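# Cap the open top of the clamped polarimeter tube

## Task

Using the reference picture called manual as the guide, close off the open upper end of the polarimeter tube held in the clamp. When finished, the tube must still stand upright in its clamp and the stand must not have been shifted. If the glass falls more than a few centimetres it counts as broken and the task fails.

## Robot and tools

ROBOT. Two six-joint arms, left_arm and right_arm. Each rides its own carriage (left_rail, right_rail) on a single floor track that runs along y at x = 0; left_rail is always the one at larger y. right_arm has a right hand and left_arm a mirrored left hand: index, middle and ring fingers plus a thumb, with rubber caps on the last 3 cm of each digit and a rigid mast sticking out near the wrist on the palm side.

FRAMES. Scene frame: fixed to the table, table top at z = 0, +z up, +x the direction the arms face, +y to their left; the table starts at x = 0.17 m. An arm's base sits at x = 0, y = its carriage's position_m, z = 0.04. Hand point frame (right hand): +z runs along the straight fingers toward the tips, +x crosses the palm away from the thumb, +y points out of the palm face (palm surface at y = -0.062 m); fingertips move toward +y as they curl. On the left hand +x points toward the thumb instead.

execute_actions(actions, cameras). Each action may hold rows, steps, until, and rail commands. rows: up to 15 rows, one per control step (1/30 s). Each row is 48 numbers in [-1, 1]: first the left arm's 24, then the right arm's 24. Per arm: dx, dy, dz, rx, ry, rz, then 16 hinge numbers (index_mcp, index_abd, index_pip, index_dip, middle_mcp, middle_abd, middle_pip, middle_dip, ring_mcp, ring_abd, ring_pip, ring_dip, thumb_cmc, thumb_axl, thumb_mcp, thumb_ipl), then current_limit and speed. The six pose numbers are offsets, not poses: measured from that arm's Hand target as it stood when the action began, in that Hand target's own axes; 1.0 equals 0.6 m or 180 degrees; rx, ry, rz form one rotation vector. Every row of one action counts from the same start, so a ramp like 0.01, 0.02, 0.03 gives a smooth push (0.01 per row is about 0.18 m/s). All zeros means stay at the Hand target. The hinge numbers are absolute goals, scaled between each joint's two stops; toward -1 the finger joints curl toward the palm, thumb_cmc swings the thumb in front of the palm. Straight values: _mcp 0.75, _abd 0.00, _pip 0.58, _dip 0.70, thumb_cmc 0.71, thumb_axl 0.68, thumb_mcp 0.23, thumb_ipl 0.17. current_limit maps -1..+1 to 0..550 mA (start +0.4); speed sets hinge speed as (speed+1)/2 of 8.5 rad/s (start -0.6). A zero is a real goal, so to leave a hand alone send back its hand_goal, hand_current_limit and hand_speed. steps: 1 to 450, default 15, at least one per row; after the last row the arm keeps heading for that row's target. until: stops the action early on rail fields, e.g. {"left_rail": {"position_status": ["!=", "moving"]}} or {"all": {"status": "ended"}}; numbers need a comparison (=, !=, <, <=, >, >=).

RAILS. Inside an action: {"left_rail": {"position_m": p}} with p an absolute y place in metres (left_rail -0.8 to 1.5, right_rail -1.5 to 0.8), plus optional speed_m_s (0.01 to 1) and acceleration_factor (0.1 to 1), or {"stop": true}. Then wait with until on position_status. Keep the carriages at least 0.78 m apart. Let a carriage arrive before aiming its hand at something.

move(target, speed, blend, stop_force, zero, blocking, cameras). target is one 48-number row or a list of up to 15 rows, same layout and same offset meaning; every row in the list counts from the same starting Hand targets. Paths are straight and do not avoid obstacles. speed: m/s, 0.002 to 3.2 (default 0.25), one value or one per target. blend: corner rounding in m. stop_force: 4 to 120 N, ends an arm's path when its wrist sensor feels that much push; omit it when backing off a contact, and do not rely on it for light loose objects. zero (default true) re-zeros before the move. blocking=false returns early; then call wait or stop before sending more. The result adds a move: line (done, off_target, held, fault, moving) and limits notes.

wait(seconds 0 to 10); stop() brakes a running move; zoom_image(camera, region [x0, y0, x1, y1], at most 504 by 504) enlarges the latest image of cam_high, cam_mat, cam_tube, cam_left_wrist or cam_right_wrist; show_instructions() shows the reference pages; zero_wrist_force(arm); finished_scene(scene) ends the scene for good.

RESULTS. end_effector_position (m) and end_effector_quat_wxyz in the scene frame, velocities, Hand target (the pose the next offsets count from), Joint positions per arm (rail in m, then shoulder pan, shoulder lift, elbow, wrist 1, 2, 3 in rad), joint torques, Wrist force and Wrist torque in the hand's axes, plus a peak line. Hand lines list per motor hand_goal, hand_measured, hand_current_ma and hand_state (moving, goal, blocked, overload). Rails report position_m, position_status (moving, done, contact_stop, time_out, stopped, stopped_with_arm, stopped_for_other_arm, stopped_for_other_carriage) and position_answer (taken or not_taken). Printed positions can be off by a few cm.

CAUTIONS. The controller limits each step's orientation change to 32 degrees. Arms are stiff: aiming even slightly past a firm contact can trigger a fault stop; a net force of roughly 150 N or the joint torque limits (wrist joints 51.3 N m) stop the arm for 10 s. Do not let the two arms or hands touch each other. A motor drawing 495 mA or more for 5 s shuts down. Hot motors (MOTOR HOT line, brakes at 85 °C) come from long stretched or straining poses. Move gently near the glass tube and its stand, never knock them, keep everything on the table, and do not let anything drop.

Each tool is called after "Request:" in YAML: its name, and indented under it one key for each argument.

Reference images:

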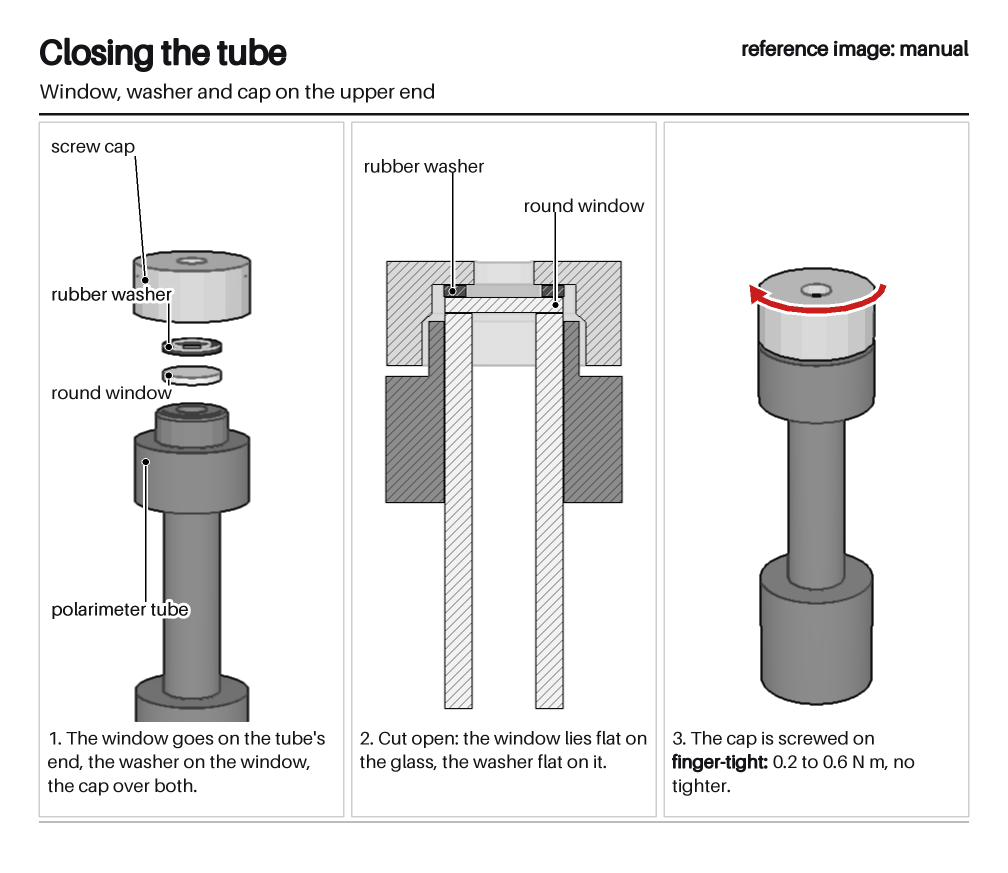

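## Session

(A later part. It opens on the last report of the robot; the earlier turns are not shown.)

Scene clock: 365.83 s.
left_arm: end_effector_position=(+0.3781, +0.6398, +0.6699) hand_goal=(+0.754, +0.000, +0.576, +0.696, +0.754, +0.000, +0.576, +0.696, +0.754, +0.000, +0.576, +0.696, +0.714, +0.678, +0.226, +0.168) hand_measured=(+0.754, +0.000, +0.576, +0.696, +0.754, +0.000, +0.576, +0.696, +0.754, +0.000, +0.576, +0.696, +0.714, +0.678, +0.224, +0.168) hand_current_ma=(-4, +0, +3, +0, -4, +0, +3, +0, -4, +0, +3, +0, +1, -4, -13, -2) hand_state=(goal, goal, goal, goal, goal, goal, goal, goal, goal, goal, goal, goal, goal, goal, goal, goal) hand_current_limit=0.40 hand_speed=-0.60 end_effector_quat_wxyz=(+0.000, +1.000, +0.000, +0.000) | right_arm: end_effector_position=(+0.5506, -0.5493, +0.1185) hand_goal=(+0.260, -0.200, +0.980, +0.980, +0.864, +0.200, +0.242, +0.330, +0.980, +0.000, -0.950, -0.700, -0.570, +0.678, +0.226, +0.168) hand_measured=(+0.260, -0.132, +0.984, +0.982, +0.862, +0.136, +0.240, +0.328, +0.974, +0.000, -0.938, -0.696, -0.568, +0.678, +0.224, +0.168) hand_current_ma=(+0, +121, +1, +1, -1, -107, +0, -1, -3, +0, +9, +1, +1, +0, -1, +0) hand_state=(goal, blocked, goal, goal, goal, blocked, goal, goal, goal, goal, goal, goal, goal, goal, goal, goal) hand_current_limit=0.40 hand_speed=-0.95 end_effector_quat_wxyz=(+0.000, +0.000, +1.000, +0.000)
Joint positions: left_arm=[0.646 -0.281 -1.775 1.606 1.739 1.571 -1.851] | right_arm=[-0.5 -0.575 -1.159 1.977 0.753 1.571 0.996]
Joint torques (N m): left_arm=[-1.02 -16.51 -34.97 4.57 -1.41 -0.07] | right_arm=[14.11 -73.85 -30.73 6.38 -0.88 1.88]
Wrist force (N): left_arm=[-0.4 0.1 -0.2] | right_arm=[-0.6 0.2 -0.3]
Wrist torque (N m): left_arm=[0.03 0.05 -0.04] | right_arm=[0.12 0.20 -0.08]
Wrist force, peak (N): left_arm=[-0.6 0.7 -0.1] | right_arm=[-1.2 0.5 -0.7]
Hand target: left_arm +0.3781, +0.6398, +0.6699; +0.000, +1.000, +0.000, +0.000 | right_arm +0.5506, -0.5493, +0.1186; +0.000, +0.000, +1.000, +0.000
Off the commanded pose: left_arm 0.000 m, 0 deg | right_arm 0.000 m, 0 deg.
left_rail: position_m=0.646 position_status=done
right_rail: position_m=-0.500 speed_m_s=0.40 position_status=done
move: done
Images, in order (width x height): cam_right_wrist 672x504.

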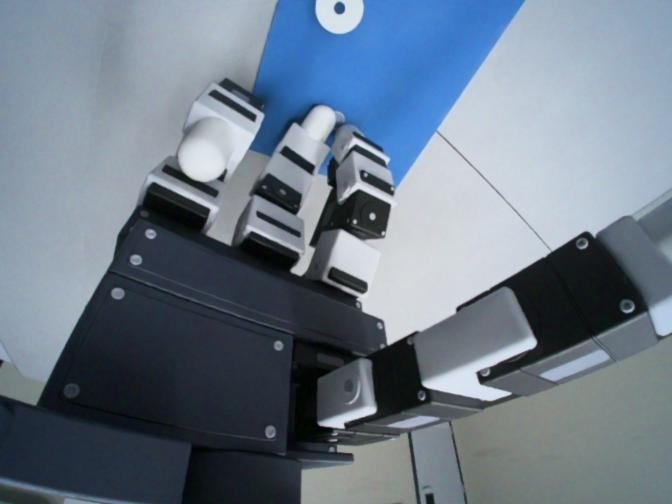

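Request:
move:
  target: [0,0,0,0,0,0,0.754,0,0.576,0.696,0.754,0,0.576,0.696,0.754,0,0.576,0.696,0.714,0.678,0.226,0.168,0.4,-0.6,0,0,-0.0167,0,0,0,0.26,-0.2,0.98,0.98,0.863,0.2,0.241,0.33,0.98,0,-0.95,-0.7,-0.571,0.678,0.226,0.168,0.4,-0.95]
  speed: 0.01
  cameras: ["cam_right_wrist"]

Request:
zoom_image:
  camera: "cam_right_wrist"
  region: [280, 80, 370, 148]

Scene clock: 372.87 s.
left_arm: end_effector_position=(+0.3781, +0.6398, +0.6699) hand_goal=(+0.754, +0.000, +0.576, +0.696, +0.754, +0.000, +0.576, +0.696, +0.754, +0.000, +0.576, +0.696, +0.714, +0.678, +0.226, +0.168) hand_measured=(+0.754, +0.000, +0.576, +0.696, +0.754, +0.000, +0.576, +0.696, +0.754, +0.000, +0.576, +0.696, +0.714, +0.678, +0.224, +0.168) hand_current_ma=(-4, +0, +3, +0, -4, +0, +3, +0, -4, +0, +3, +0, +1, -4, -13, -2) hand_state=(goal, goal, goal, goal, goal, goal, goal, goal, goal, goal, goal, goal, goal, goal, goal, goal) hand_current_limit=0.40 hand_speed=-0.60 end_effector_quat_wxyz=(+0.000, +1.000, +0.000, +0.000) | right_arm: end_effector_position=(+0.5506, -0.5493, +0.1284) hand_goal=(+0.260, -0.200, +0.980, +0.980, +0.864, +0.200, +0.242, +0.330, +0.980, +0.000, -0.950, -0.700, -0.570, +0.678, +0.226, +0.168) hand_measured=(+0.260, -0.132, +0.984, +0.982, +0.862, +0.136, +0.240, +0.328, +0.974, +0.000, -0.938, -0.696, -0.568, +0.678, +0.224, +0.168) hand_current_ma=(+0, +121, +1, +1, -1, -107, +0, -1, -3, +0, +9, +1, +1, +0, -1, +0) hand_state=(goal, blocked, goal, goal, goal, blocked, goal, goal, goal, goal, goal, goal, goal, goal, goal, goal) hand_current_limit=0.40 hand_speed=-0.95 end_effector_quat_wxyz=(+0.000, +0.000, +1.000, +0.000)
Joint positions: left_arm=[0.646 -0.281 -1.775 1.606 1.739 1.571 -1.851] | right_arm=[-0.5 -0.575 -1.172 1.972 0.77 1.571 0.996]
Joint torques (N m): left_arm=[-1.99 -16.15 -34.23 4.47 -1.29 0.02] | right_arm=[13.93 -72.87 -31.57 7.31 -1.22 1.49]
Wrist force (N): left_arm=[-0.4 0.4 0.0] | right_arm=[-0.6 0.3 -0.3]
Wrist torque (N m): left_arm=[0.06 0.04 -0.04] | right_arm=[0.12 0.22 -0.08]
Wrist force, peak (N): left_arm=[-0.7 0.6 0.1] | right_arm=[-1.1 -0.2 0.0]
Hand target: left_arm +0.3781, +0.6398, +0.6699; +0.000, +1.000, +0.000, +0.000 | right_arm +0.5506, -0.5493, +0.1286; +0.000, +0.000, +1.000, +0.000
Off the commanded pose: left_arm 0.000 m, 0 deg | right_arm 0.000 m, 0 deg.
left_rail: position_m=0.646 position_status=done
right_rail: position_m=-0.500 speed_m_s=0.40 position_status=done
move: done
Images, in order (width x height): cam_right_wrist 672x504.

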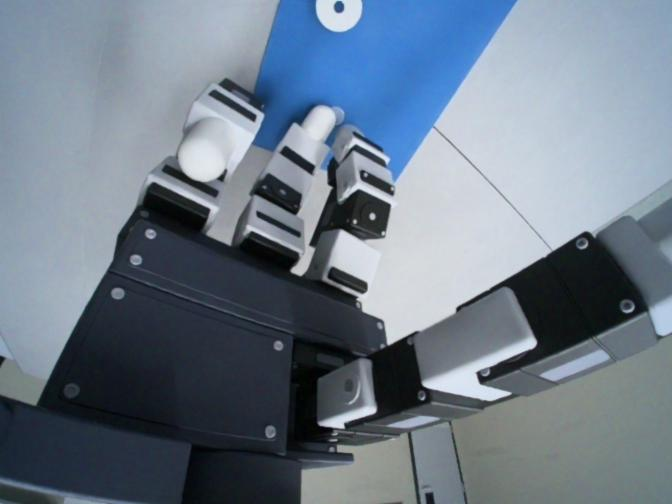

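Scaled by 5.600 from the camera's 672x504 image, which has a finer 960x720 frame.

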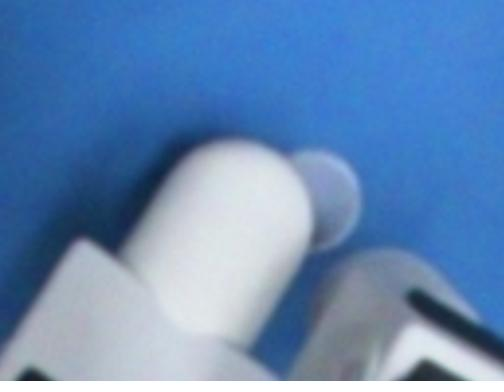

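Request:
move:
  target:
    - [0,0,0,0,0,0,0.754,0,0.576,0.696,0.754,0,0.576,0.696,0.754,0,0.576,0.696,0.714,0.678,0.226,0.168,0.4,-0.6,0,0,-0.1,0,0,0,0.26,0,0.98,0.98,0.863,0,0.241,0.33,0.98,0,-0.95,-0.7,-0.571,0.678,0.226,0.168,0.4,-0.6]
    - [0,0,0,0,0,0,0.754,0,0.576,0.696,0.754,0,0.576,0.696,0.754,0,0.576,0.696,0.714,0.678,0.226,0.168,0.4,-0.6,-0.0833,-0.0845,-0.2857,0.302,-0.302,-0.431,-0.411,-0.095,0.43,0.478,0.9,0,0.576,0.696,0.9,0,0.576,0.696,-0.571,0.678,0.226,0.168,0.4,-0.6]
  speed: 0.3
  cameras: ["cam_right_wrist", "cam_high"]

Scene clock: 429.23 s.
left_arm: end_effector_position=(+0.3781, +0.6398, +0.6699) hand_goal=(+0.754, +0.000, +0.576, +0.696, +0.754, +0.000, +0.576, +0.696, +0.754, +0.000, +0.576, +0.696, +0.714, +0.678, +0.226, +0.168) hand_measured=(+0.754, +0.000, +0.576, +0.696, +0.754, +0.000, +0.576, +0.696, +0.754, +0.000, +0.576, +0.696, +0.714, +0.678, +0.224, +0.168) hand_current_ma=(-4, +0, +3, +0, -4, +0, +3, +0, -4, +0, +3, +0, +1, -4, -13, -2) hand_state=(goal, goal, goal, goal, goal, goal, goal, goal, goal, goal, goal, goal, goal, goal, goal, goal) hand_current_limit=0.40 hand_speed=-0.60 end_effector_quat_wxyz=(+0.000, +1.000, +0.000, +0.000) | right_arm: end_effector_position=(+0.6006, -0.6000, +0.3001) hand_goal=(-0.410, -0.094, +0.430, +0.478, +0.900, +0.000, +0.576, +0.696, +0.900, +0.000, +0.576, +0.696, -0.570, +0.678, +0.226, +0.168) hand_measured=(-0.406, -0.090, +0.434, +0.480, +0.878, +0.002, +0.568, +0.692, +0.892, +0.000, +0.568, +0.692, -0.570, +0.678, +0.224, +0.168) hand_current_ma=(+3, +1, +1, +1, -28, +1, -5, -1, -6, +0, -5, -2, +0, +0, -1, +0) hand_state=(goal, goal, goal, goal, blocked, goal, goal, goal, goal, goal, goal, goal, goal, goal, goal, goal) hand_current_limit=0.40 hand_speed=-0.60 end_effector_quat_wxyz=(-0.406, +0.579, -0.579, +0.406)
Joint positions: left_arm=[0.646 -0.281 -1.775 1.606 1.739 1.571 -1.851] | right_arm=[-0.5 -0.731 -1.702 2.167 -0.011 0.893 -0.297]
Joint torques (N m): left_arm=[-1.9 -15.99 -34.82 4.62 -1.38 -0.04] | right_arm=[-16.8 -41.55 -31.45 -2.51 -3.16 -2.18]
Wrist force (N): left_arm=[-0.3 0.0 -0.2] | right_arm=[-1.2 0.8 -1.1]
Wrist torque (N m): left_arm=[0.02 0.03 -0.03] | right_arm=[0.28 0.12 0.17]
Wrist force, peak (N): left_arm=[-0.4 1.0 -0.3] | right_arm=[-1.0 0.9 -1.8]
Hand target: left_arm +0.3781, +0.6398, +0.6699; +0.000, +1.000, +0.000, +0.000 | right_arm +0.6006, -0.6000, +0.3001; -0.406, +0.579, -0.579, +0.406
Off the commanded pose: left_arm 0.000 m, 0 deg | right_arm 0.000 m, 0 deg.
left_rail: position_m=0.646 position_status=done
right_rail: position_m=-0.500 speed_m_s=0.40 position_status=done
move: done
Images, in order (width x height): cam_high 672x504, cam_right_wrist 672x504.

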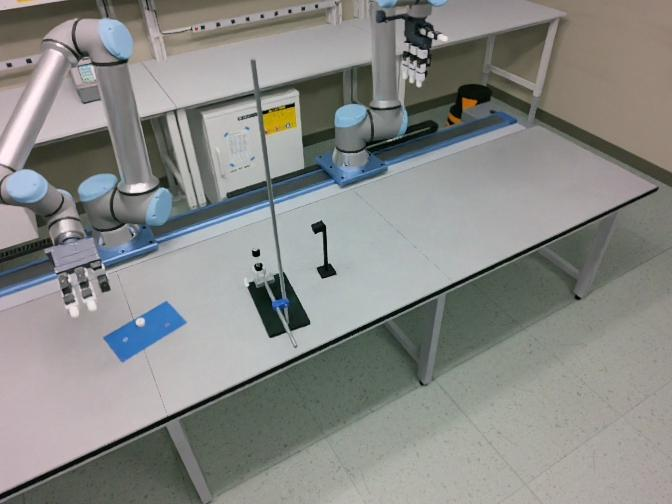

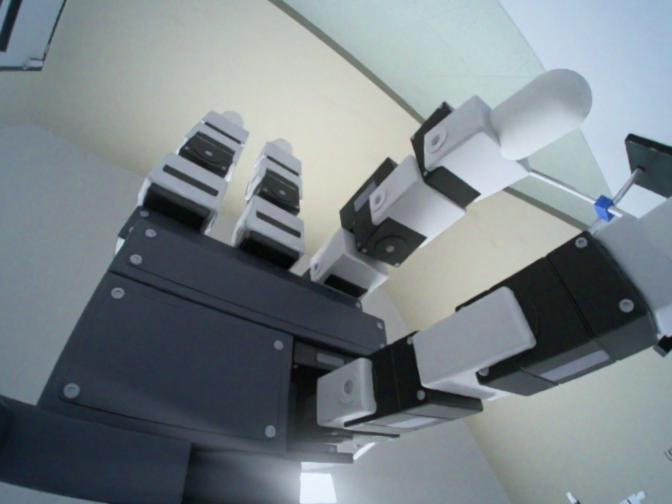

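Request:
move:
  target: [0,0,0,0,0,0,0.754,0,0.576,0.696,0.754,0,0.576,0.696,0.754,0,0.576,0.696,0.714,0.678,0.226,0.168,0.4,-0.6,0.02,0.3538,0.149,0,0,0,-0.092,-0.13,-0.245,0.667,0.85,0,0.576,0.696,0.85,0,0.576,0.696,-0.571,0.678,0.056,0.168,0.4,-0.6]
  speed: 0.2
  stop_force: 8
  cameras: ["cam_right_wrist", "cam_high", "cam_mat"]

Scene clock: 458.17 s.
left_arm: end_effector_position=(+0.3781, +0.6398, +0.6699) hand_goal=(+0.754, +0.000, +0.576, +0.696, +0.754, +0.000, +0.576, +0.696, +0.754, +0.000, +0.576, +0.696, +0.714, +0.678, +0.226, +0.168) hand_measured=(+0.754, +0.000, +0.576, +0.696, +0.754, +0.000, +0.576, +0.696, +0.754, +0.000, +0.576, +0.696, +0.714, +0.678, +0.224, +0.168) hand_current_ma=(-4, +0, +3, +0, -4, +0, +3, +0, -4, +0, +3, +0, +1, -4, -13, -2) hand_state=(goal, goal, goal, goal, goal, goal, goal, goal, goal, goal, goal, goal, goal, goal, goal, goal) hand_current_limit=0.40 hand_speed=-0.60 end_effector_quat_wxyz=(+0.000, +1.000, +0.000, +0.000) | right_arm: end_effector_position=(+0.6122, -0.6120, +0.0700) hand_goal=(-0.092, -0.130, -0.244, +0.668, +0.850, +0.000, +0.576, +0.696, +0.850, +0.000, +0.576, +0.696, -0.570, +0.678, +0.056, +0.168) hand_measured=(-0.094, -0.126, -0.238, +0.666, +0.842, +0.002, +0.570, +0.692, +0.842, +0.000, +0.570, +0.692, -0.570, +0.678, +0.058, +0.168) hand_current_ma=(-1, +1, +3, -1, -7, +1, -4, -1, -7, +0, -4, -2, +0, +0, +1, +0) hand_state=(goal, goal, goal, goal, goal, goal, goal, goal, goal, goal, goal, goal, goal, goal, goal, goal) hand_current_limit=0.40 hand_speed=-0.60 end_effector_quat_wxyz=(-0.406, +0.579, -0.579, +0.406)
Joint positions: left_arm=[0.646 -0.281 -1.775 1.606 1.739 1.571 -1.851] | right_arm=[-0.5 -0.734 -1.353 2.341 -0.533 0.89 -0.299]
Joint torques (N m): left_arm=[-1.42 -16.81 -33.64 4.7 -1.58 -0.03] | right_arm=[15.45 -28.31 -15.43 -2.34 2.43 2.58]
Wrist force (N): left_arm=[-0.2 0.5 -0.1] | right_arm=[-0.6 0.8 -0.5]
Wrist torque (N m): left_arm=[0.08 0.02 -0.03] | right_arm=[0.14 0.05 -0.05]
Wrist force, peak (N): left_arm=[-0.6 0.7 0.0] | right_arm=[-1.1 1.3 -1.6]
Hand target: left_arm +0.3781, +0.6398, +0.6699; +0.000, +1.000, +0.000, +0.000 | right_arm +0.6122, -0.6120, +0.0700; -0.406, +0.579, -0.579, +0.406
Off the commanded pose: left_arm 0.000 m, 0 deg | right_arm 0.000 m, 0 deg.
left_rail: position_m=0.646 position_status=done
right_rail: position_m=-0.500 speed_m_s=0.40 position_status=done
move: done
Images, in order (width x height): cam_high 672x504, cam_mat 672x504, cam_right_wrist 672x504.

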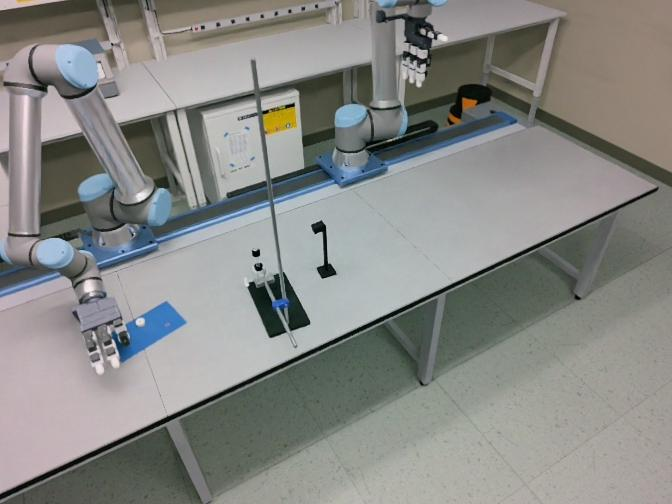

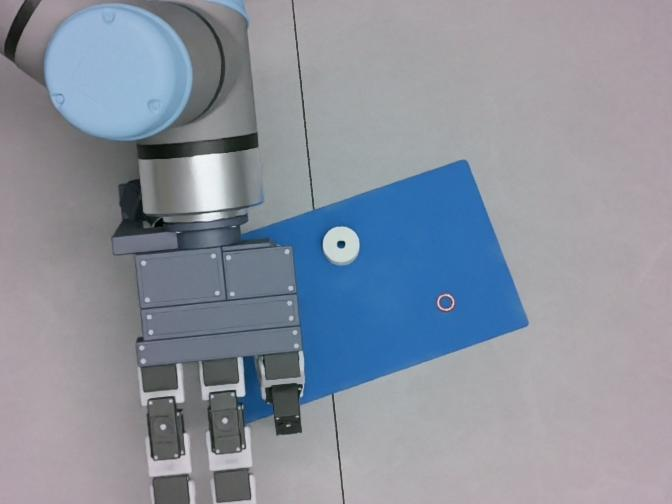

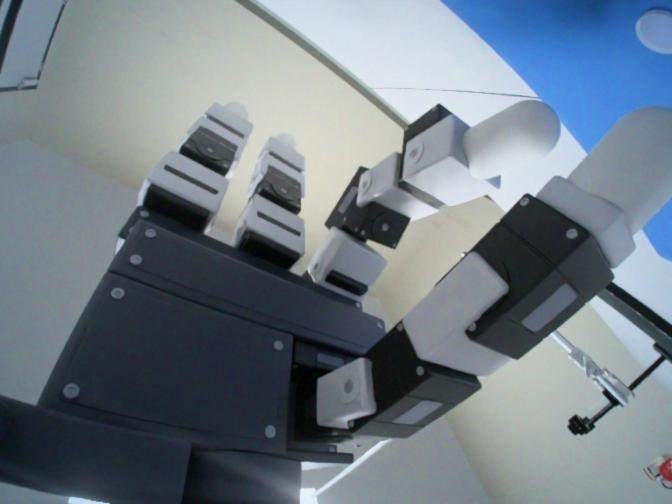

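Request:
move:
  target: [0,0,0,0,0,0,0.754,0,0.576,0.696,0.754,0,0.576,0.696,0.754,0,0.576,0.696,0.714,0.678,0.226,0.168,0.4,-0.6,0,0.0313,0.0114,0,0,0,-0.092,-0.13,-0.245,0.667,0.85,0,0.576,0.696,0.85,0,0.576,0.696,-0.571,0.678,0.056,0.168,0.4,-0.6]
  speed: 0.05
  stop_force: 5
  cameras: ["cam_right_wrist", "cam_mat"]

Request:
zoom_image:
  camera: "cam_right_wrist"
  region: [420, 0, 672, 200]

Scene clock: 473.37 s.
left_arm: end_effector_position=(+0.3781, +0.6398, +0.6699) hand_goal=(+0.754, +0.000, +0.576, +0.696, +0.754, +0.000, +0.576, +0.696, +0.754, +0.000, +0.576, +0.696, +0.714, +0.678, +0.226, +0.168) hand_measured=(+0.754, +0.000, +0.576, +0.696, +0.754, +0.000, +0.576, +0.696, +0.754, +0.000, +0.576, +0.696, +0.714, +0.678, +0.224, +0.168) hand_current_ma=(-4, +0, +3, +0, -4, +0, +3, +0, -4, +0, +3, +0, +1, -4, -13, -2) hand_state=(goal, goal, goal, goal, goal, goal, goal, goal, goal, goal, goal, goal, goal, goal, goal, goal) hand_current_limit=0.40 hand_speed=-0.60 end_effector_quat_wxyz=(+0.000, +1.000, +0.000, +0.000) | right_arm: end_effector_position=(+0.6122, -0.6120, +0.0500) hand_goal=(-0.092, -0.130, -0.244, +0.668, +0.850, +0.000, +0.576, +0.696, +0.850, +0.000, +0.576, +0.696, -0.570, +0.678, +0.056, +0.168) hand_measured=(-0.094, -0.126, -0.238, +0.666, +0.842, +0.002, +0.570, +0.692, +0.842, +0.000, +0.570, +0.692, -0.570, +0.678, +0.058, +0.168) hand_current_ma=(-1, +1, +3, -1, -7, +1, -4, -1, -7, +0, -4, -2, +0, +0, +1, +0) hand_state=(goal, goal, goal, goal, goal, goal, goal, goal, goal, goal, goal, goal, goal, goal, goal, goal) hand_current_limit=0.40 hand_speed=-0.60 end_effector_quat_wxyz=(-0.406, +0.579, -0.579, +0.406)
Joint positions: left_arm=[0.646 -0.281 -1.775 1.606 1.739 1.571 -1.851] | right_arm=[-0.5 -0.734 -1.314 2.35 -0.581 0.89 -0.298]
Joint torques (N m): left_arm=[-0.95 -15.96 -33.91 4.75 -1.62 -0.14] | right_arm=[15.88 -30.44 -14.51 -2.49 2.61 2.47]
Wrist force (N): left_arm=[-0.6 0.2 -0.2] | right_arm=[-0.4 1.0 -0.6]
Wrist torque (N m): left_arm=[0.04 0.07 -0.05] | right_arm=[0.18 0.04 0.01]
Wrist force, peak (N): left_arm=[-0.5 0.5 -0.5] | right_arm=[-0.5 1.3 -1.0]
Hand target: left_arm +0.3781, +0.6398, +0.6699; +0.000, +1.000, +0.000, +0.000 | right_arm +0.6122, -0.6120, +0.0500; -0.406, +0.579, -0.579, +0.406
Off the commanded pose: left_arm 0.000 m, 0 deg | right_arm 0.000 m, 0 deg.
left_rail: position_m=0.646 position_status=done
right_rail: position_m=-0.500 speed_m_s=0.40 position_status=done
move: done
Images, in order (width x height): cam_mat 672x504, cam_right_wrist 672x504.

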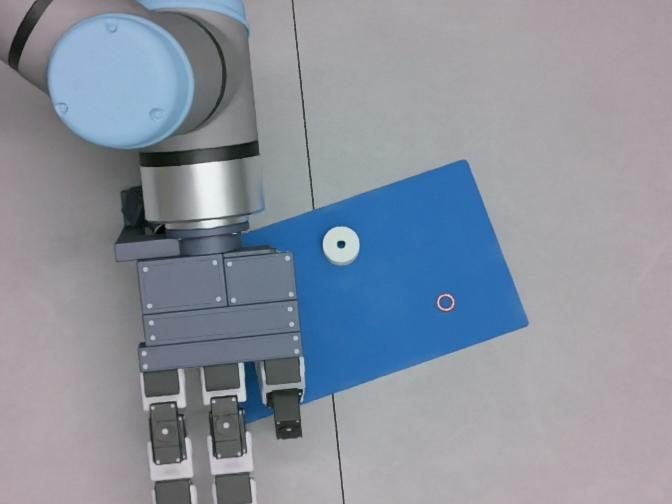

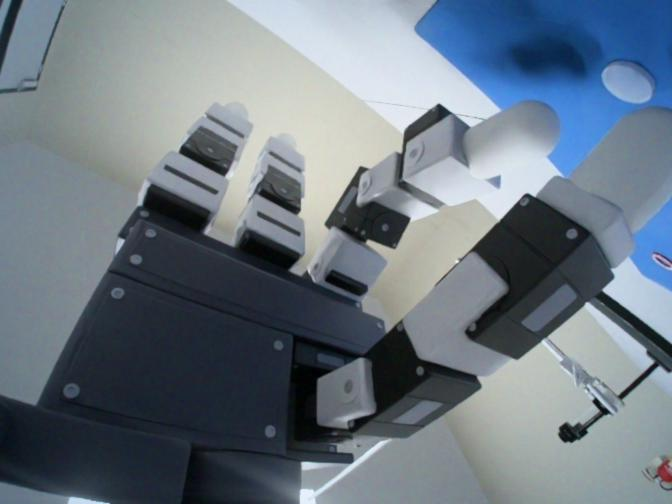

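Scaled by 2.000 from the camera's 672x504 image, which has a finer 960x720 frame.

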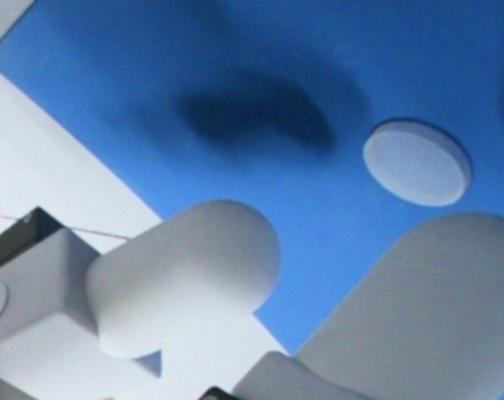

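Request:
move:
  target: [0,0,0,0,0,0,0.754,0,0.576,0.696,0.754,0,0.576,0.696,0.754,0,0.576,0.696,0.714,0.678,0.226,0.168,0.4,-0.6,0.0083,0.01125,-0.00655,0,0,0,-0.092,-0.13,-0.245,0.667,0.85,0,0.576,0.696,0.85,0,0.576,0.696,-0.571,0.678,0.056,0.168,0.4,-0.6]
  speed: 0.03
  stop_force: 5
  cameras: ["cam_right_wrist"]

Request:
zoom_image:
  camera: "cam_right_wrist"
  region: [420, 0, 672, 200]

Scene clock: 489.60 s.
left_arm: end_effector_position=(+0.3781, +0.6398, +0.6699) hand_goal=(+0.754, +0.000, +0.576, +0.696, +0.754, +0.000, +0.576, +0.696, +0.754, +0.000, +0.576, +0.696, +0.714, +0.678, +0.226, +0.168) hand_measured=(+0.754, +0.000, +0.576, +0.696, +0.754, +0.000, +0.576, +0.696, +0.754, +0.000, +0.576, +0.696, +0.714, +0.678, +0.224, +0.168) hand_current_ma=(-4, +0, +3, +0, -4, +0, +3, +0, -4, +0, +3, +0, +1, -4, -13, -2) hand_state=(goal, goal, goal, goal, goal, goal, goal, goal, goal, goal, goal, goal, goal, goal, goal, goal) hand_current_limit=0.40 hand_speed=-0.60 end_effector_quat_wxyz=(+0.000, +1.000, +0.000, +0.000) | right_arm: end_effector_position=(+0.6062, -0.6170, +0.0450) hand_goal=(-0.092, -0.130, -0.244, +0.668, +0.850, +0.000, +0.576, +0.696, +0.850, +0.000, +0.576, +0.696, -0.570, +0.678, +0.056, +0.168) hand_measured=(-0.094, -0.126, -0.238, +0.666, +0.842, +0.002, +0.570, +0.692, +0.842, +0.000, +0.570, +0.692, -0.570, +0.678, +0.058, +0.168) hand_current_ma=(-1, +1, +3, -1, -7, +1, -4, -1, -7, +0, -4, -2, +0, +0, +1, +0) hand_state=(goal, goal, goal, goal, goal, goal, goal, goal, goal, goal, goal, goal, goal, goal, goal, goal) hand_current_limit=0.40 hand_speed=-0.60 end_effector_quat_wxyz=(-0.406, +0.579, -0.579, +0.406)
Joint positions: left_arm=[0.646 -0.281 -1.775 1.606 1.739 1.571 -1.851] | right_arm=[-0.5 -0.753 -1.308 2.359 -0.589 0.872 -0.31]
Joint torques (N m): left_arm=[-0.4 -15.18 -34.12 4.83 -1.6 -0.04] | right_arm=[-16.62 -30.73 -13.39 -2.55 -3.48 -2.44]
Wrist force (N): left_arm=[-0.4 0.5 0.0] | right_arm=[-0.4 0.9 -0.4]
Wrist torque (N m): left_arm=[0.07 0.05 -0.04] | right_arm=[0.11 0.06 0.21]
Wrist force, peak (N): left_arm=[-0.7 0.5 0.3] | right_arm=[-0.8 1.5 -0.3]
Hand target: left_arm +0.3781, +0.6398, +0.6699; +0.000, +1.000, +0.000, +0.000 | right_arm +0.6062, -0.6170, +0.0450; -0.406, +0.579, -0.579, +0.406
Off the commanded pose: left_arm 0.000 m, 0 deg | right_arm 0.000 m, 0 deg.
left_rail: position_m=0.646 position_status=done
right_rail: position_m=-0.500 speed_m_s=0.40 position_status=done
move: done
Images, in order (width x height): cam_right_wrist 672x504.

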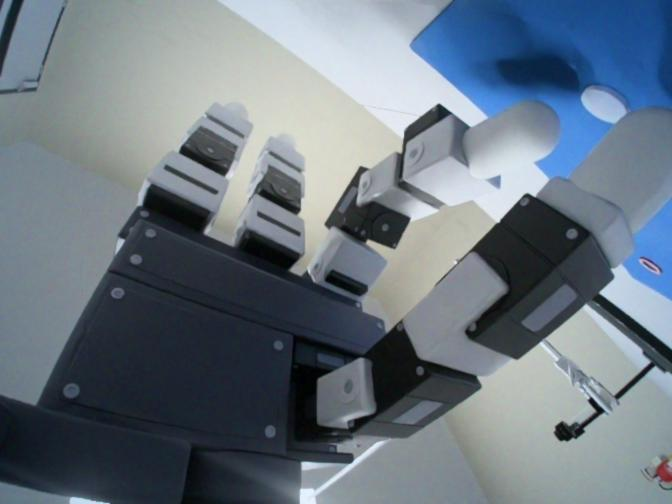

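Scaled by 2.000 from the camera's 672x504 image, which has a finer 960x720 frame.

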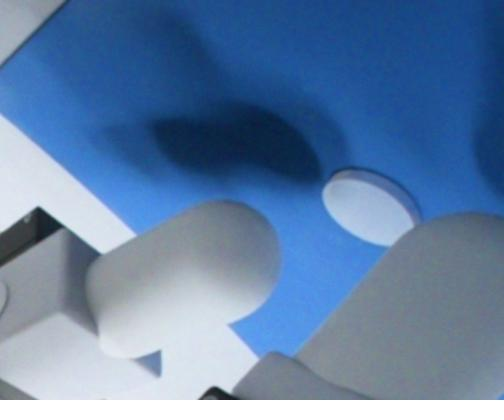

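Request:
move:
  target: [0,0,0,0,0,0,0.754,0,0.576,0.696,0.754,0,0.576,0.696,0.754,0,0.576,0.696,0.714,0.678,0.226,0.168,0.4,-0.6,0.0017,0.012,0.0061,0,0,0,-0.092,-0.13,-0.245,0.667,0.85,0,0.576,0.696,0.85,0,0.576,0.696,-0.571,0.678,0.056,0.168,0.4,-0.6]
  speed: 0.006
  stop_force: 4
  cameras: ["cam_right_wrist"]

Request:
zoom_image:
  camera: "cam_right_wrist"
  region: [420, 0, 672, 200]

Scene clock: 499.37 s.
left_arm: end_effector_position=(+0.3781, +0.6398, +0.6699) hand_goal=(+0.754, +0.000, +0.576, +0.696, +0.754, +0.000, +0.576, +0.696, +0.754, +0.000, +0.576, +0.696, +0.714, +0.678, +0.226, +0.168) hand_measured=(+0.754, +0.000, +0.576, +0.696, +0.754, +0.000, +0.576, +0.696, +0.754, +0.000, +0.576, +0.696, +0.714, +0.678, +0.224, +0.168) hand_current_ma=(-4, +0, +3, +0, -4, +0, +3, +0, -4, +0, +3, +0, +1, -4, -13, -2) hand_state=(goal, goal, goal, goal, goal, goal, goal, goal, goal, goal, goal, goal, goal, goal, goal, goal) hand_current_limit=0.40 hand_speed=-0.60 end_effector_quat_wxyz=(+0.000, +1.000, +0.000, +0.000) | right_arm: end_effector_position=(+0.6069, -0.6177, +0.0388) hand_goal=(-0.092, -0.130, -0.244, +0.668, +0.850, +0.000, +0.576, +0.696, +0.850, +0.000, +0.576, +0.696, -0.570, +0.678, +0.056, +0.168) hand_measured=(-0.094, -0.126, -0.238, +0.666, +0.842, +0.002, +0.570, +0.692, +0.842, +0.000, +0.570, +0.692, -0.570, +0.678, +0.058, +0.168) hand_current_ma=(-1, +1, +3, -1, -7, +1, -4, -1, -7, +0, -4, -2, +0, +0, +1, +0) hand_state=(goal, goal, goal, goal, goal, goal, goal, goal, goal, goal, goal, goal, goal, goal, goal, goal) hand_current_limit=0.40 hand_speed=-0.60 end_effector_quat_wxyz=(-0.406, +0.579, -0.579, +0.406)
Joint positions: left_arm=[0.646 -0.281 -1.775 1.606 1.739 1.571 -1.851] | right_arm=[-0.5 -0.754 -1.294 2.359 -0.603 0.872 -0.31]
Joint torques (N m): left_arm=[-1.6 -15.78 -33.39 4.7 -1.84 -0.01] | right_arm=[-12.59 -56.35 -13.04 3.07 -1.35 -2.37]
Wrist force (N): left_arm=[0.0 0.1 -0.2] | right_arm=[-0.4 -3.2 -1.7]
Wrist torque (N m): left_arm=[0.04 0.00 0.00] | right_arm=[-0.24 0.04 0.27]
Wrist force, peak (N): left_arm=[-0.9 0.5 -0.2] | right_arm=[-0.5 -5.9 -2.8]
Hand target: left_arm +0.3781, +0.6398, +0.6699; +0.000, +1.000, +0.000, +0.000 | right_arm +0.6069, -0.6177, +0.0388; -0.406, +0.579, -0.579, +0.406 (not the last commanded pose)
Off the commanded pose: left_arm 0.000 m, 0 deg | right_arm 0.002 m, 0 deg.
left_rail: position_m=0.646 position_status=done
right_rail: position_m=-0.500 speed_m_s=0.40 position_status=done
move: contact (right_arm)
Images, in order (width x height): cam_right_wrist 672x504.

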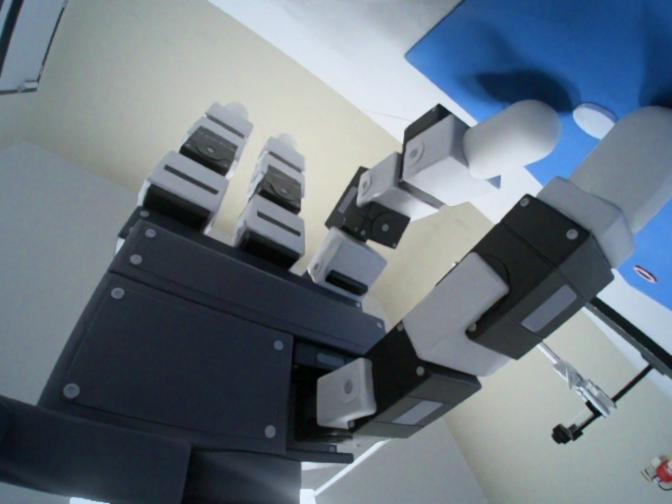

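Scaled by 2.000 from the camera's 672x504 image, which has a finer 960x720 frame.

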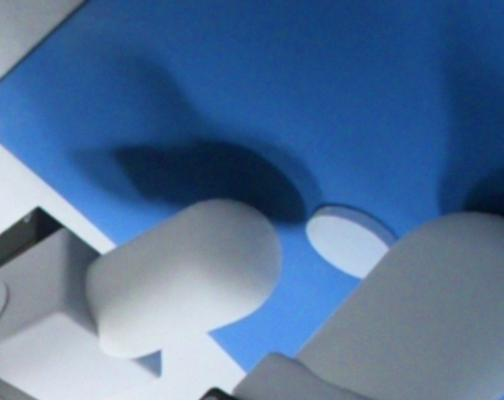

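Request:
execute_actions:
  actions:
    - {"rows": [[0,0,0,0,0,0,0.754,0,0.576,0.696,0.754,0,0.576,0.696,0.754,0,0.576,0.696,0.714,0.678,0.226,0.168,0.4,-0.6,0,-0.0008,-0.0003,0,0,0,-0.1233,-0.13,-0.219,0.681,0.85,0,0.576,0.696,0.85,0,0.576,0.696,-0.571,0.678,0.0,0.168,0.4,-0.95]], "steps": 45}
  cameras: ["cam_right_wrist"]

Request:
zoom_image:
  camera: "cam_right_wrist"
  region: [420, 0, 672, 200]

Scene clock: 512.50 s.
left_arm: end_effector_position=(+0.3781, +0.6398, +0.6699) hand_goal=(+0.754, +0.000, +0.576, +0.696, +0.754, +0.000, +0.576, +0.696, +0.754, +0.000, +0.576, +0.696, +0.714, +0.678, +0.226, +0.168) hand_measured=(+0.754, +0.000, +0.576, +0.696, +0.754, +0.000, +0.576, +0.696, +0.754, +0.000, +0.576, +0.696, +0.714, +0.678, +0.224, +0.168) hand_current_ma=(-4, +0, +3, +0, -4, +0, +3, +0, -4, +0, +3, +0, +1, -4, -13, -2) hand_state=(goal, goal, goal, goal, goal, goal, goal, goal, goal, goal, goal, goal, goal, goal, goal, goal) hand_current_limit=0.40 hand_speed=-0.60 end_effector_quat_wxyz=(+0.000, +1.000, +0.000, +0.000) | right_arm: end_effector_position=(+0.6069, -0.6177, +0.0394) hand_goal=(-0.124, -0.130, -0.218, +0.682, +0.850, +0.000, +0.576, +0.696, +0.850, +0.000, +0.576, +0.696, -0.570, +0.678, +0.000, +0.168) hand_measured=(-0.122, -0.126, -0.218, +0.680, +0.842, +0.002, +0.570, +0.692, +0.842, +0.000, +0.570, +0.692, -0.570, +0.678, +0.032, +0.176) hand_current_ma=(+1, +1, +0, -1, -7, +1, -4, -1, -7, +0, -4, -2, +0, +0, +66, +8) hand_state=(goal, goal, goal, goal, goal, goal, goal, goal, goal, goal, goal, goal, goal, goal, blocked, goal) hand_current_limit=0.40 hand_speed=-0.95 end_effector_quat_wxyz=(-0.406, +0.579, -0.579, +0.406)
Joint positions: left_arm=[0.646 -0.281 -1.775 1.606 1.739 1.571 -1.851] | right_arm=[-0.5 -0.754 -1.295 2.359 -0.602 0.872 -0.31]
Joint torques (N m): left_arm=[-0.98 -16.4 -33.42 4.92 -2.16 0.03] | right_arm=[0.59 -59.92 -27.01 2.73 0.24 -2.25]
Wrist force (N): left_arm=[-0.2 0.2 0.0] | right_arm=[-0.5 0.0 -1.8]
Wrist torque (N m): left_arm=[0.03 0.03 -0.02] | right_arm=[-0.02 0.05 0.22]
Wrist force, peak (N): left_arm=[-0.6 0.7 -0.1] | right_arm=[-0.7 -3.6 -2.0]
Hand target: left_arm +0.3781, +0.6398, +0.6699; +0.000, +1.000, +0.000, +0.000 | right_arm +0.6069, -0.6177, +0.0394; -0.406, +0.579, -0.579, +0.406
Off the commanded pose: left_arm 0.000 m, 0 deg | right_arm 0.000 m, 0 deg.
left_rail: position_m=0.646 position_status=done
right_rail: position_m=-0.500 speed_m_s=0.40 position_status=done
Images, in order (width x height): cam_right_wrist 672x504.

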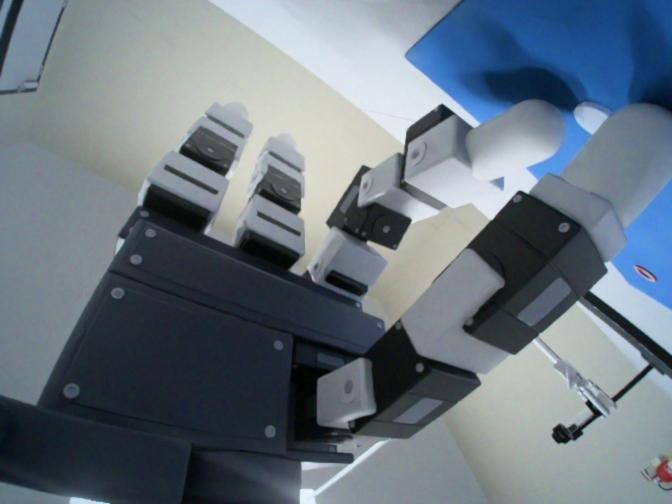

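Scaled by 2.000 from the camera's 672x504 image, which has a finer 960x720 frame.

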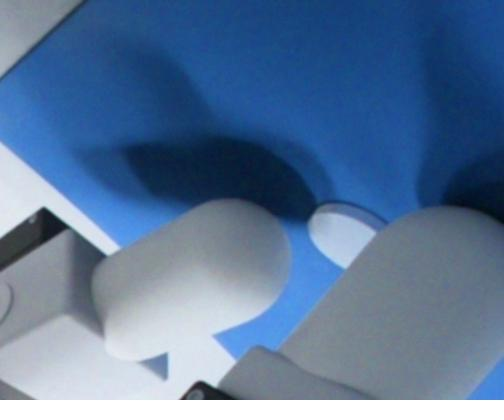

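Request:
execute_actions:
  actions:
    - {"rows": [[0,0,0,0,0,0,0.754,0,0.576,0.696,0.754,0,0.576,0.696,0.754,0,0.576,0.696,0.714,0.678,0.226,0.168,0.4,-0.6,0,-0.0008,-0.0003,0,0,0,-0.15,-0.13,-0.2,0.69,0.85,0,0.576,0.696,0.85,0,0.576,0.696,-0.571,0.678,-0.034,0.168,0.4,-0.95]], "steps": 45}
  cameras: ["cam_right_wrist"]

Request:
zoom_image:
  camera: "cam_right_wrist"
  region: [420, 0, 672, 200]

Scene clock: 519.73 s.
left_arm: end_effector_position=(+0.3781, +0.6398, +0.6699) hand_goal=(+0.754, +0.000, +0.576, +0.696, +0.754, +0.000, +0.576, +0.696, +0.754, +0.000, +0.576, +0.696, +0.714, +0.678, +0.226, +0.168) hand_measured=(+0.754, +0.000, +0.576, +0.696, +0.754, +0.000, +0.576, +0.696, +0.754, +0.000, +0.576, +0.696, +0.714, +0.678, +0.224, +0.168) hand_current_ma=(-4, +0, +3, +0, -4, +0, +3, +0, -4, +0, +3, +0, +1, -4, -13, -2) hand_state=(goal, goal, goal, goal, goal, goal, goal, goal, goal, goal, goal, goal, goal, goal, goal, goal) hand_current_limit=0.40 hand_speed=-0.60 end_effector_quat_wxyz=(+0.000, +1.000, +0.000, +0.000) | right_arm: end_effector_position=(+0.6069, -0.6177, +0.0399) hand_goal=(-0.150, -0.130, -0.200, +0.690, +0.850, +0.000, +0.576, +0.696, +0.850, +0.000, +0.576, +0.696, -0.570, +0.678, -0.034, +0.168) hand_measured=(-0.148, -0.126, -0.200, +0.688, +0.842, +0.002, +0.570, +0.692, +0.842, +0.000, +0.570, +0.692, -0.570, +0.678, -0.032, +0.170) hand_current_ma=(+1, +1, +0, -1, -7, +1, -4, -1, -7, +0, -4, -2, +0, +0, +1, +1) hand_state=(goal, goal, goal, goal, goal, goal, goal, goal, goal, goal, goal, goal, goal, goal, goal, goal) hand_current_limit=0.40 hand_speed=-0.95 end_effector_quat_wxyz=(-0.406, +0.579, -0.579, +0.406)
Joint positions: left_arm=[0.646 -0.281 -1.775 1.606 1.739 1.571 -1.851] | right_arm=[-0.5 -0.754 -1.296 2.359 -0.6 0.872 -0.31]
Joint torques (N m): left_arm=[-2.01 -14.96 -33.65 4.66 -2.04 0.01] | right_arm=[-5.06 -59.97 -26.18 2.76 -2.99 -2.27]
Wrist force (N): left_arm=[-0.4 0.3 -0.1] | right_arm=[-0.3 1.1 0.0]
Wrist torque (N m): left_arm=[0.05 0.05 -0.04] | right_arm=[0.11 0.05 0.22]
Wrist force, peak (N): left_arm=[-0.7 0.6 -0.1] | right_arm=[-0.5 0.3 -2.2]
Hand target: left_arm +0.3781, +0.6398, +0.6699; +0.000, +1.000, +0.000, +0.000 | right_arm +0.6069, -0.6177, +0.0399; -0.406, +0.579, -0.579, +0.406
Off the commanded pose: left_arm 0.000 m, 0 deg | right_arm 0.000 m, 0 deg.
left_rail: position_m=0.646 position_status=done
right_rail: position_m=-0.500 speed_m_s=0.40 position_status=done
Images, in order (width x height): cam_right_wrist 672x504.

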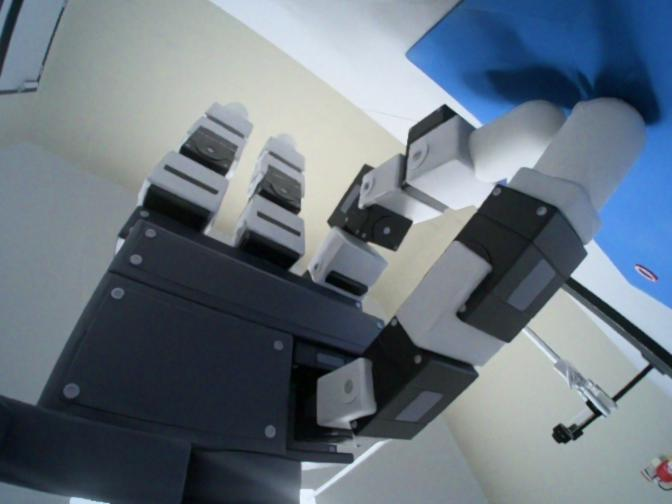

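Scaled by 2.000 from the camera's 672x504 image, which has a finer 960x720 frame.

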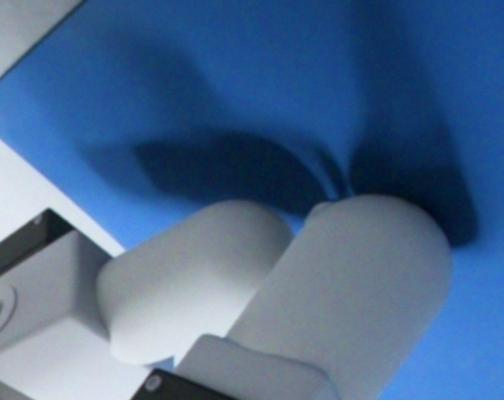

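Request:
execute_actions:
  actions:
    - {"rows": [[0,0,0,0,0,0,0.754,0,0.576,0.696,0.754,0,0.576,0.696,0.754,0,0.576,0.696,0.714,0.678,0.226,0.168,0.4,-0.6,0,0,0,0,0,0,-0.19,-0.13,-0.17,0.69,0.85,0,0.576,0.696,0.85,0,0.576,0.696,-0.571,0.678,-0.06,0.168,0.4,-0.95]], "steps": 40}

Request:
execute_actions:
  actions:
    - {"rows": [[0,0,0,0,0,0,0.754,0,0.576,0.696,0.754,0,0.576,0.696,0.754,0,0.576,0.696,0.714,0.678,0.226,0.168,0.4,-0.6,0,0,0,0,0,0,-0.23,-0.13,-0.15,0.69,0.85,0,0.576,0.696,0.85,0,0.576,0.696,-0.571,0.678,-0.09,0.168,0.4,-0.95]], "steps": 40}
  cameras: ["cam_right_wrist"]

Request:
zoom_image:
  camera: "cam_right_wrist"
  region: [420, 0, 672, 200]

Scene clock: 527.23 s.
left_arm: end_effector_position=(+0.3781, +0.6398, +0.6699) hand_goal=(+0.754, +0.000, +0.576, +0.696, +0.754, +0.000, +0.576, +0.696, +0.754, +0.000, +0.576, +0.696, +0.714, +0.678, +0.226, +0.168) hand_measured=(+0.754, +0.000, +0.576, +0.696, +0.754, +0.000, +0.576, +0.696, +0.754, +0.000, +0.576, +0.696, +0.714, +0.678, +0.224, +0.168) hand_current_ma=(-4, +0, +3, +0, -4, +0, +3, +0, -4, +0, +3, +0, +1, -4, -13, -2) hand_state=(goal, goal, goal, goal, goal, goal, goal, goal, goal, goal, goal, goal, goal, goal, goal, goal) hand_current_limit=0.40 hand_speed=-0.60 end_effector_quat_wxyz=(+0.000, +1.000, +0.000, +0.000) | right_arm: end_effector_position=(+0.6069, -0.6177, +0.0399) hand_goal=(-0.190, -0.130, -0.170, +0.690, +0.850, +0.000, +0.576, +0.696, +0.850, +0.000, +0.576, +0.696, -0.570, +0.678, -0.060, +0.168) hand_measured=(-0.172, -0.126, -0.172, +0.688, +0.842, +0.002, +0.570, +0.692, +0.842, +0.000, +0.570, +0.692, -0.570, +0.678, -0.040, +0.176) hand_current_ma=(+22, +1, -1, -1, -7, +1, -4, -1, -7, +0, -4, -2, +0, +0, +35, +8) hand_state=(goal, goal, goal, goal, goal, goal, goal, goal, goal, goal, goal, goal, goal, goal, blocked, goal) hand_current_limit=0.40 hand_speed=-0.95 end_effector_quat_wxyz=(-0.406, +0.579, -0.579, +0.406)
Joint positions: left_arm=[0.646 -0.281 -1.775 1.606 1.739 1.571 -1.851] | right_arm=[-0.5 -0.754 -1.296 2.359 -0.6 0.872 -0.31]
Joint torques (N m): left_arm=[-1.04 -15.19 -33.12 4.87 -2.14 -0.11] | right_arm=[-15.94 -60.08 -26.57 2.6 -2.87 -2.29]
Wrist force (N): left_arm=[-0.3 0.5 -0.2] | right_arm=[-0.5 1.0 -0.2]
Wrist torque (N m): left_arm=[0.09 0.03 -0.03] | right_arm=[0.10 0.07 0.20]
Wrist force, peak (N): left_arm=[-0.8 0.6 0.2] | right_arm=[-0.5 1.5 -0.3]
Hand target: left_arm +0.3781, +0.6398, +0.6699; +0.000, +1.000, +0.000, +0.000 | right_arm +0.6069, -0.6177, +0.0399; -0.406, +0.579, -0.579, +0.406
Off the commanded pose: left_arm 0.000 m, 0 deg | right_arm 0.000 m, 0 deg.
left_rail: position_m=0.646 position_status=done
right_rail: position_m=-0.500 speed_m_s=0.40 position_status=done

Scene clock: 528.77 s.
left_arm: end_effector_position=(+0.3781, +0.6398, +0.6699) hand_goal=(+0.754, +0.000, +0.576, +0.696, +0.754, +0.000, +0.576, +0.696, +0.754, +0.000, +0.576, +0.696, +0.714, +0.678, +0.226, +0.168) hand_measured=(+0.754, +0.000, +0.576, +0.696, +0.754, +0.000, +0.576, +0.696, +0.754, +0.000, +0.576, +0.696, +0.714, +0.678, +0.224, +0.168) hand_current_ma=(-4, +0, +3, +0, -4, +0, +3, +0, -4, +0, +3, +0, +1, -4, -13, -2) hand_state=(goal, goal, goal, goal, goal, goal, goal, goal, goal, goal, goal, goal, goal, goal, goal, goal) hand_current_limit=0.40 hand_speed=-0.60 end_effector_quat_wxyz=(+0.000, +1.000, +0.000, +0.000) | right_arm: end_effector_position=(+0.6069, -0.6177, +0.0399) hand_goal=(-0.230, -0.130, -0.150, +0.690, +0.850, +0.000, +0.576, +0.696, +0.850, +0.000, +0.576, +0.696, -0.570, +0.678, -0.090, +0.168) hand_measured=(-0.190, -0.126, -0.150, +0.688, +0.842, +0.002, +0.570, +0.692, +0.842, +0.000, +0.570, +0.692, -0.572, +0.678, -0.040, +0.184) hand_current_ma=(+69, +1, +0, -1, -7, +1, -4, -1, -7, +0, -4, -2, -1, +0, +137, +25) hand_state=(blocked, goal, goal, goal, goal, goal, goal, goal, goal, goal, goal, goal, goal, goal, blocked, goal) hand_current_limit=0.40 hand_speed=-0.95 end_effector_quat_wxyz=(-0.406, +0.579, -0.579, +0.406)
Joint positions: left_arm=[0.646 -0.281 -1.775 1.606 1.739 1.571 -1.851] | right_arm=[-0.5 -0.754 -1.296 2.359 -0.6 0.872 -0.31]
Joint torques (N m): left_arm=[-2.3 -15.33 -33.32 4.77 -2.13 -0.16] | right_arm=[-16.12 -59.73 -26.46 2.81 -2.75 -2.19]
Wrist force (N): left_arm=[-0.2 0.5 0.3] | right_arm=[-0.5 1.2 -0.1]
Wrist torque (N m): left_arm=[0.05 0.02 -0.02] | right_arm=[0.13 0.07 0.22]
Wrist force, peak (N): left_arm=[-0.7 0.5 0.1] | right_arm=[-0.6 1.3 -0.5]
Hand target: left_arm +0.3781, +0.6398, +0.6699; +0.000, +1.000, +0.000, +0.000 | right_arm +0.6069, -0.6177, +0.0399; -0.406, +0.579, -0.579, +0.406
Off the commanded pose: left_arm 0.000 m, 0 deg | right_arm 0.000 m, 0 deg.
left_rail: position_m=0.646 position_status=done
right_rail: position_m=-0.500 speed_m_s=0.40 position_status=done
Images, in order (width x height): cam_right_wrist 672x504.

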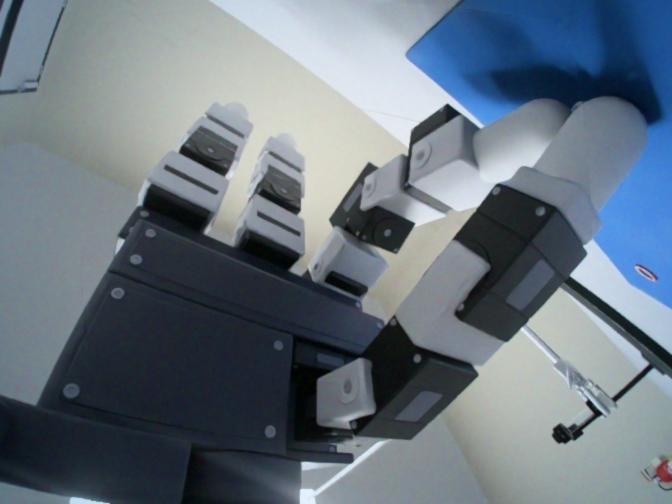

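Scaled by 2.000 from the camera's 672x504 image, which has a finer 960x720 frame.

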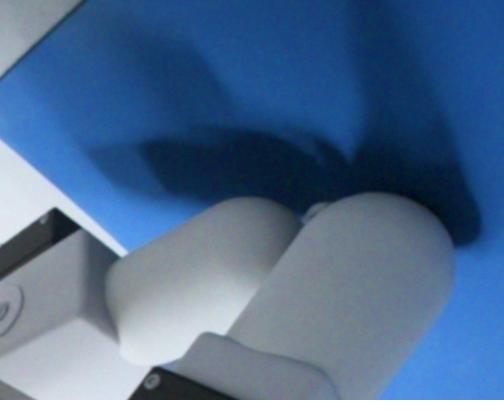

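Request:
move:
  target: [0,0,0,0,0,0,0.754,0,0.576,0.696,0.754,0,0.576,0.696,0.754,0,0.576,0.696,0.714,0.678,0.226,0.168,0.4,-0.6,0,-0.0094,-0.0034,0,0,0,-0.23,-0.13,-0.15,0.69,0.85,0,0.576,0.696,0.85,0,0.576,0.696,-0.571,0.678,-0.09,0.168,0.4,-0.95]
  speed: 0.005
  cameras: ["cam_right_wrist"]

Request:
zoom_image:
  camera: "cam_right_wrist"
  region: [520, 50, 672, 160]

Scene clock: 534.00 s.
left_arm: end_effector_position=(+0.3781, +0.6398, +0.6699) hand_goal=(+0.754, +0.000, +0.576, +0.696, +0.754, +0.000, +0.576, +0.696, +0.754, +0.000, +0.576, +0.696, +0.714, +0.678, +0.226, +0.168) hand_measured=(+0.754, +0.000, +0.576, +0.696, +0.754, +0.000, +0.576, +0.696, +0.754, +0.000, +0.576, +0.696, +0.714, +0.678, +0.224, +0.168) hand_current_ma=(-4, +0, +3, +0, -4, +0, +3, +0, -4, +0, +3, +0, +1, -4, -13, -2) hand_state=(goal, goal, goal, goal, goal, goal, goal, goal, goal, goal, goal, goal, goal, goal, goal, goal) hand_current_limit=0.40 hand_speed=-0.60 end_effector_quat_wxyz=(+0.000, +1.000, +0.000, +0.000) | right_arm: end_effector_position=(+0.6069, -0.6177, +0.0457) hand_goal=(-0.230, -0.130, -0.150, +0.690, +0.850, +0.000, +0.576, +0.696, +0.850, +0.000, +0.576, +0.696, -0.570, +0.678, -0.090, +0.168) hand_measured=(-0.190, -0.126, -0.150, +0.688, +0.842, +0.002, +0.570, +0.692, +0.842, +0.000, +0.570, +0.692, -0.572, +0.678, -0.040, +0.184) hand_current_ma=(+69, +1, +0, -1, -7, +1, -4, -1, -7, +0, -4, -2, -1, +0, +137, +25) hand_state=(blocked, goal, goal, goal, goal, goal, goal, goal, goal, goal, goal, goal, goal, goal, blocked, goal) hand_current_limit=0.40 hand_speed=-0.95 end_effector_quat_wxyz=(-0.406, +0.579, -0.579, +0.406)
Joint positions: left_arm=[0.646 -0.281 -1.775 1.606 1.739 1.571 -1.851] | right_arm=[-0.5 -0.754 -1.308 2.356 -0.586 0.872 -0.31]
Joint torques (N m): left_arm=[-1.25 -14.75 -33.58 4.88 -1.83 -0.22] | right_arm=[-10 -62.47 -27.27 2.93 -1.99 -0.31]
Wrist force (N): left_arm=[-0.3 0.6 0.1] | right_arm=[-0.3 1.1 -0.4]
Wrist torque (N m): left_arm=[0.07 0.04 -0.04] | right_arm=[0.15 0.04 0.23]
Wrist force, peak (N): left_arm=[-0.1 0.9 -0.2] | right_arm=[-0.4 1.5 -0.5]
Hand target: left_arm +0.3781, +0.6398, +0.6699; +0.000, +1.000, +0.000, +0.000 | right_arm +0.6069, -0.6177, +0.0459; -0.406, +0.579, -0.579, +0.406
Off the commanded pose: left_arm 0.000 m, 0 deg | right_arm 0.000 m, 0 deg.
left_rail: position_m=0.646 position_status=done
right_rail: position_m=-0.500 speed_m_s=0.40 position_status=done
move: done
Images, in order (width x height): cam_right_wrist 672x504.

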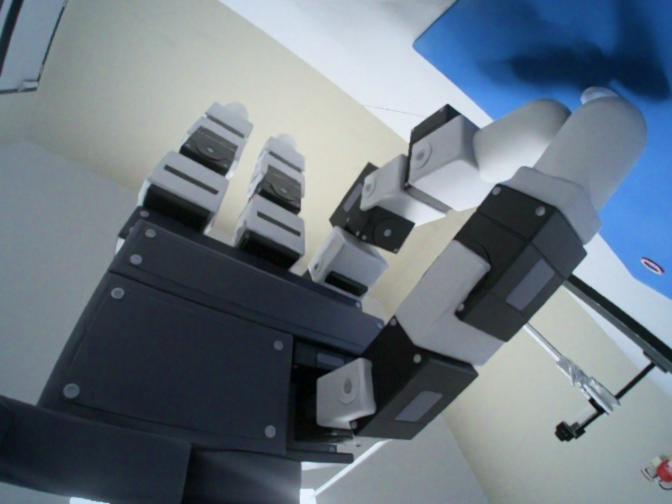

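Scaled by 3.316 from the camera's 672x504 image, which has a finer 960x720 frame.

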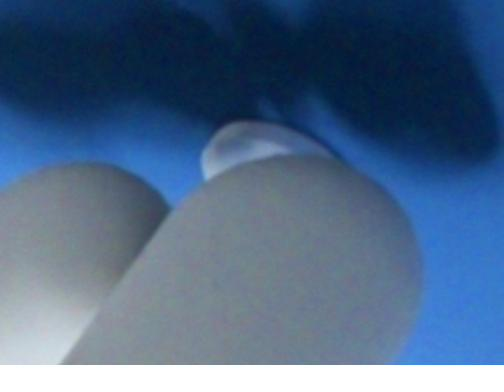

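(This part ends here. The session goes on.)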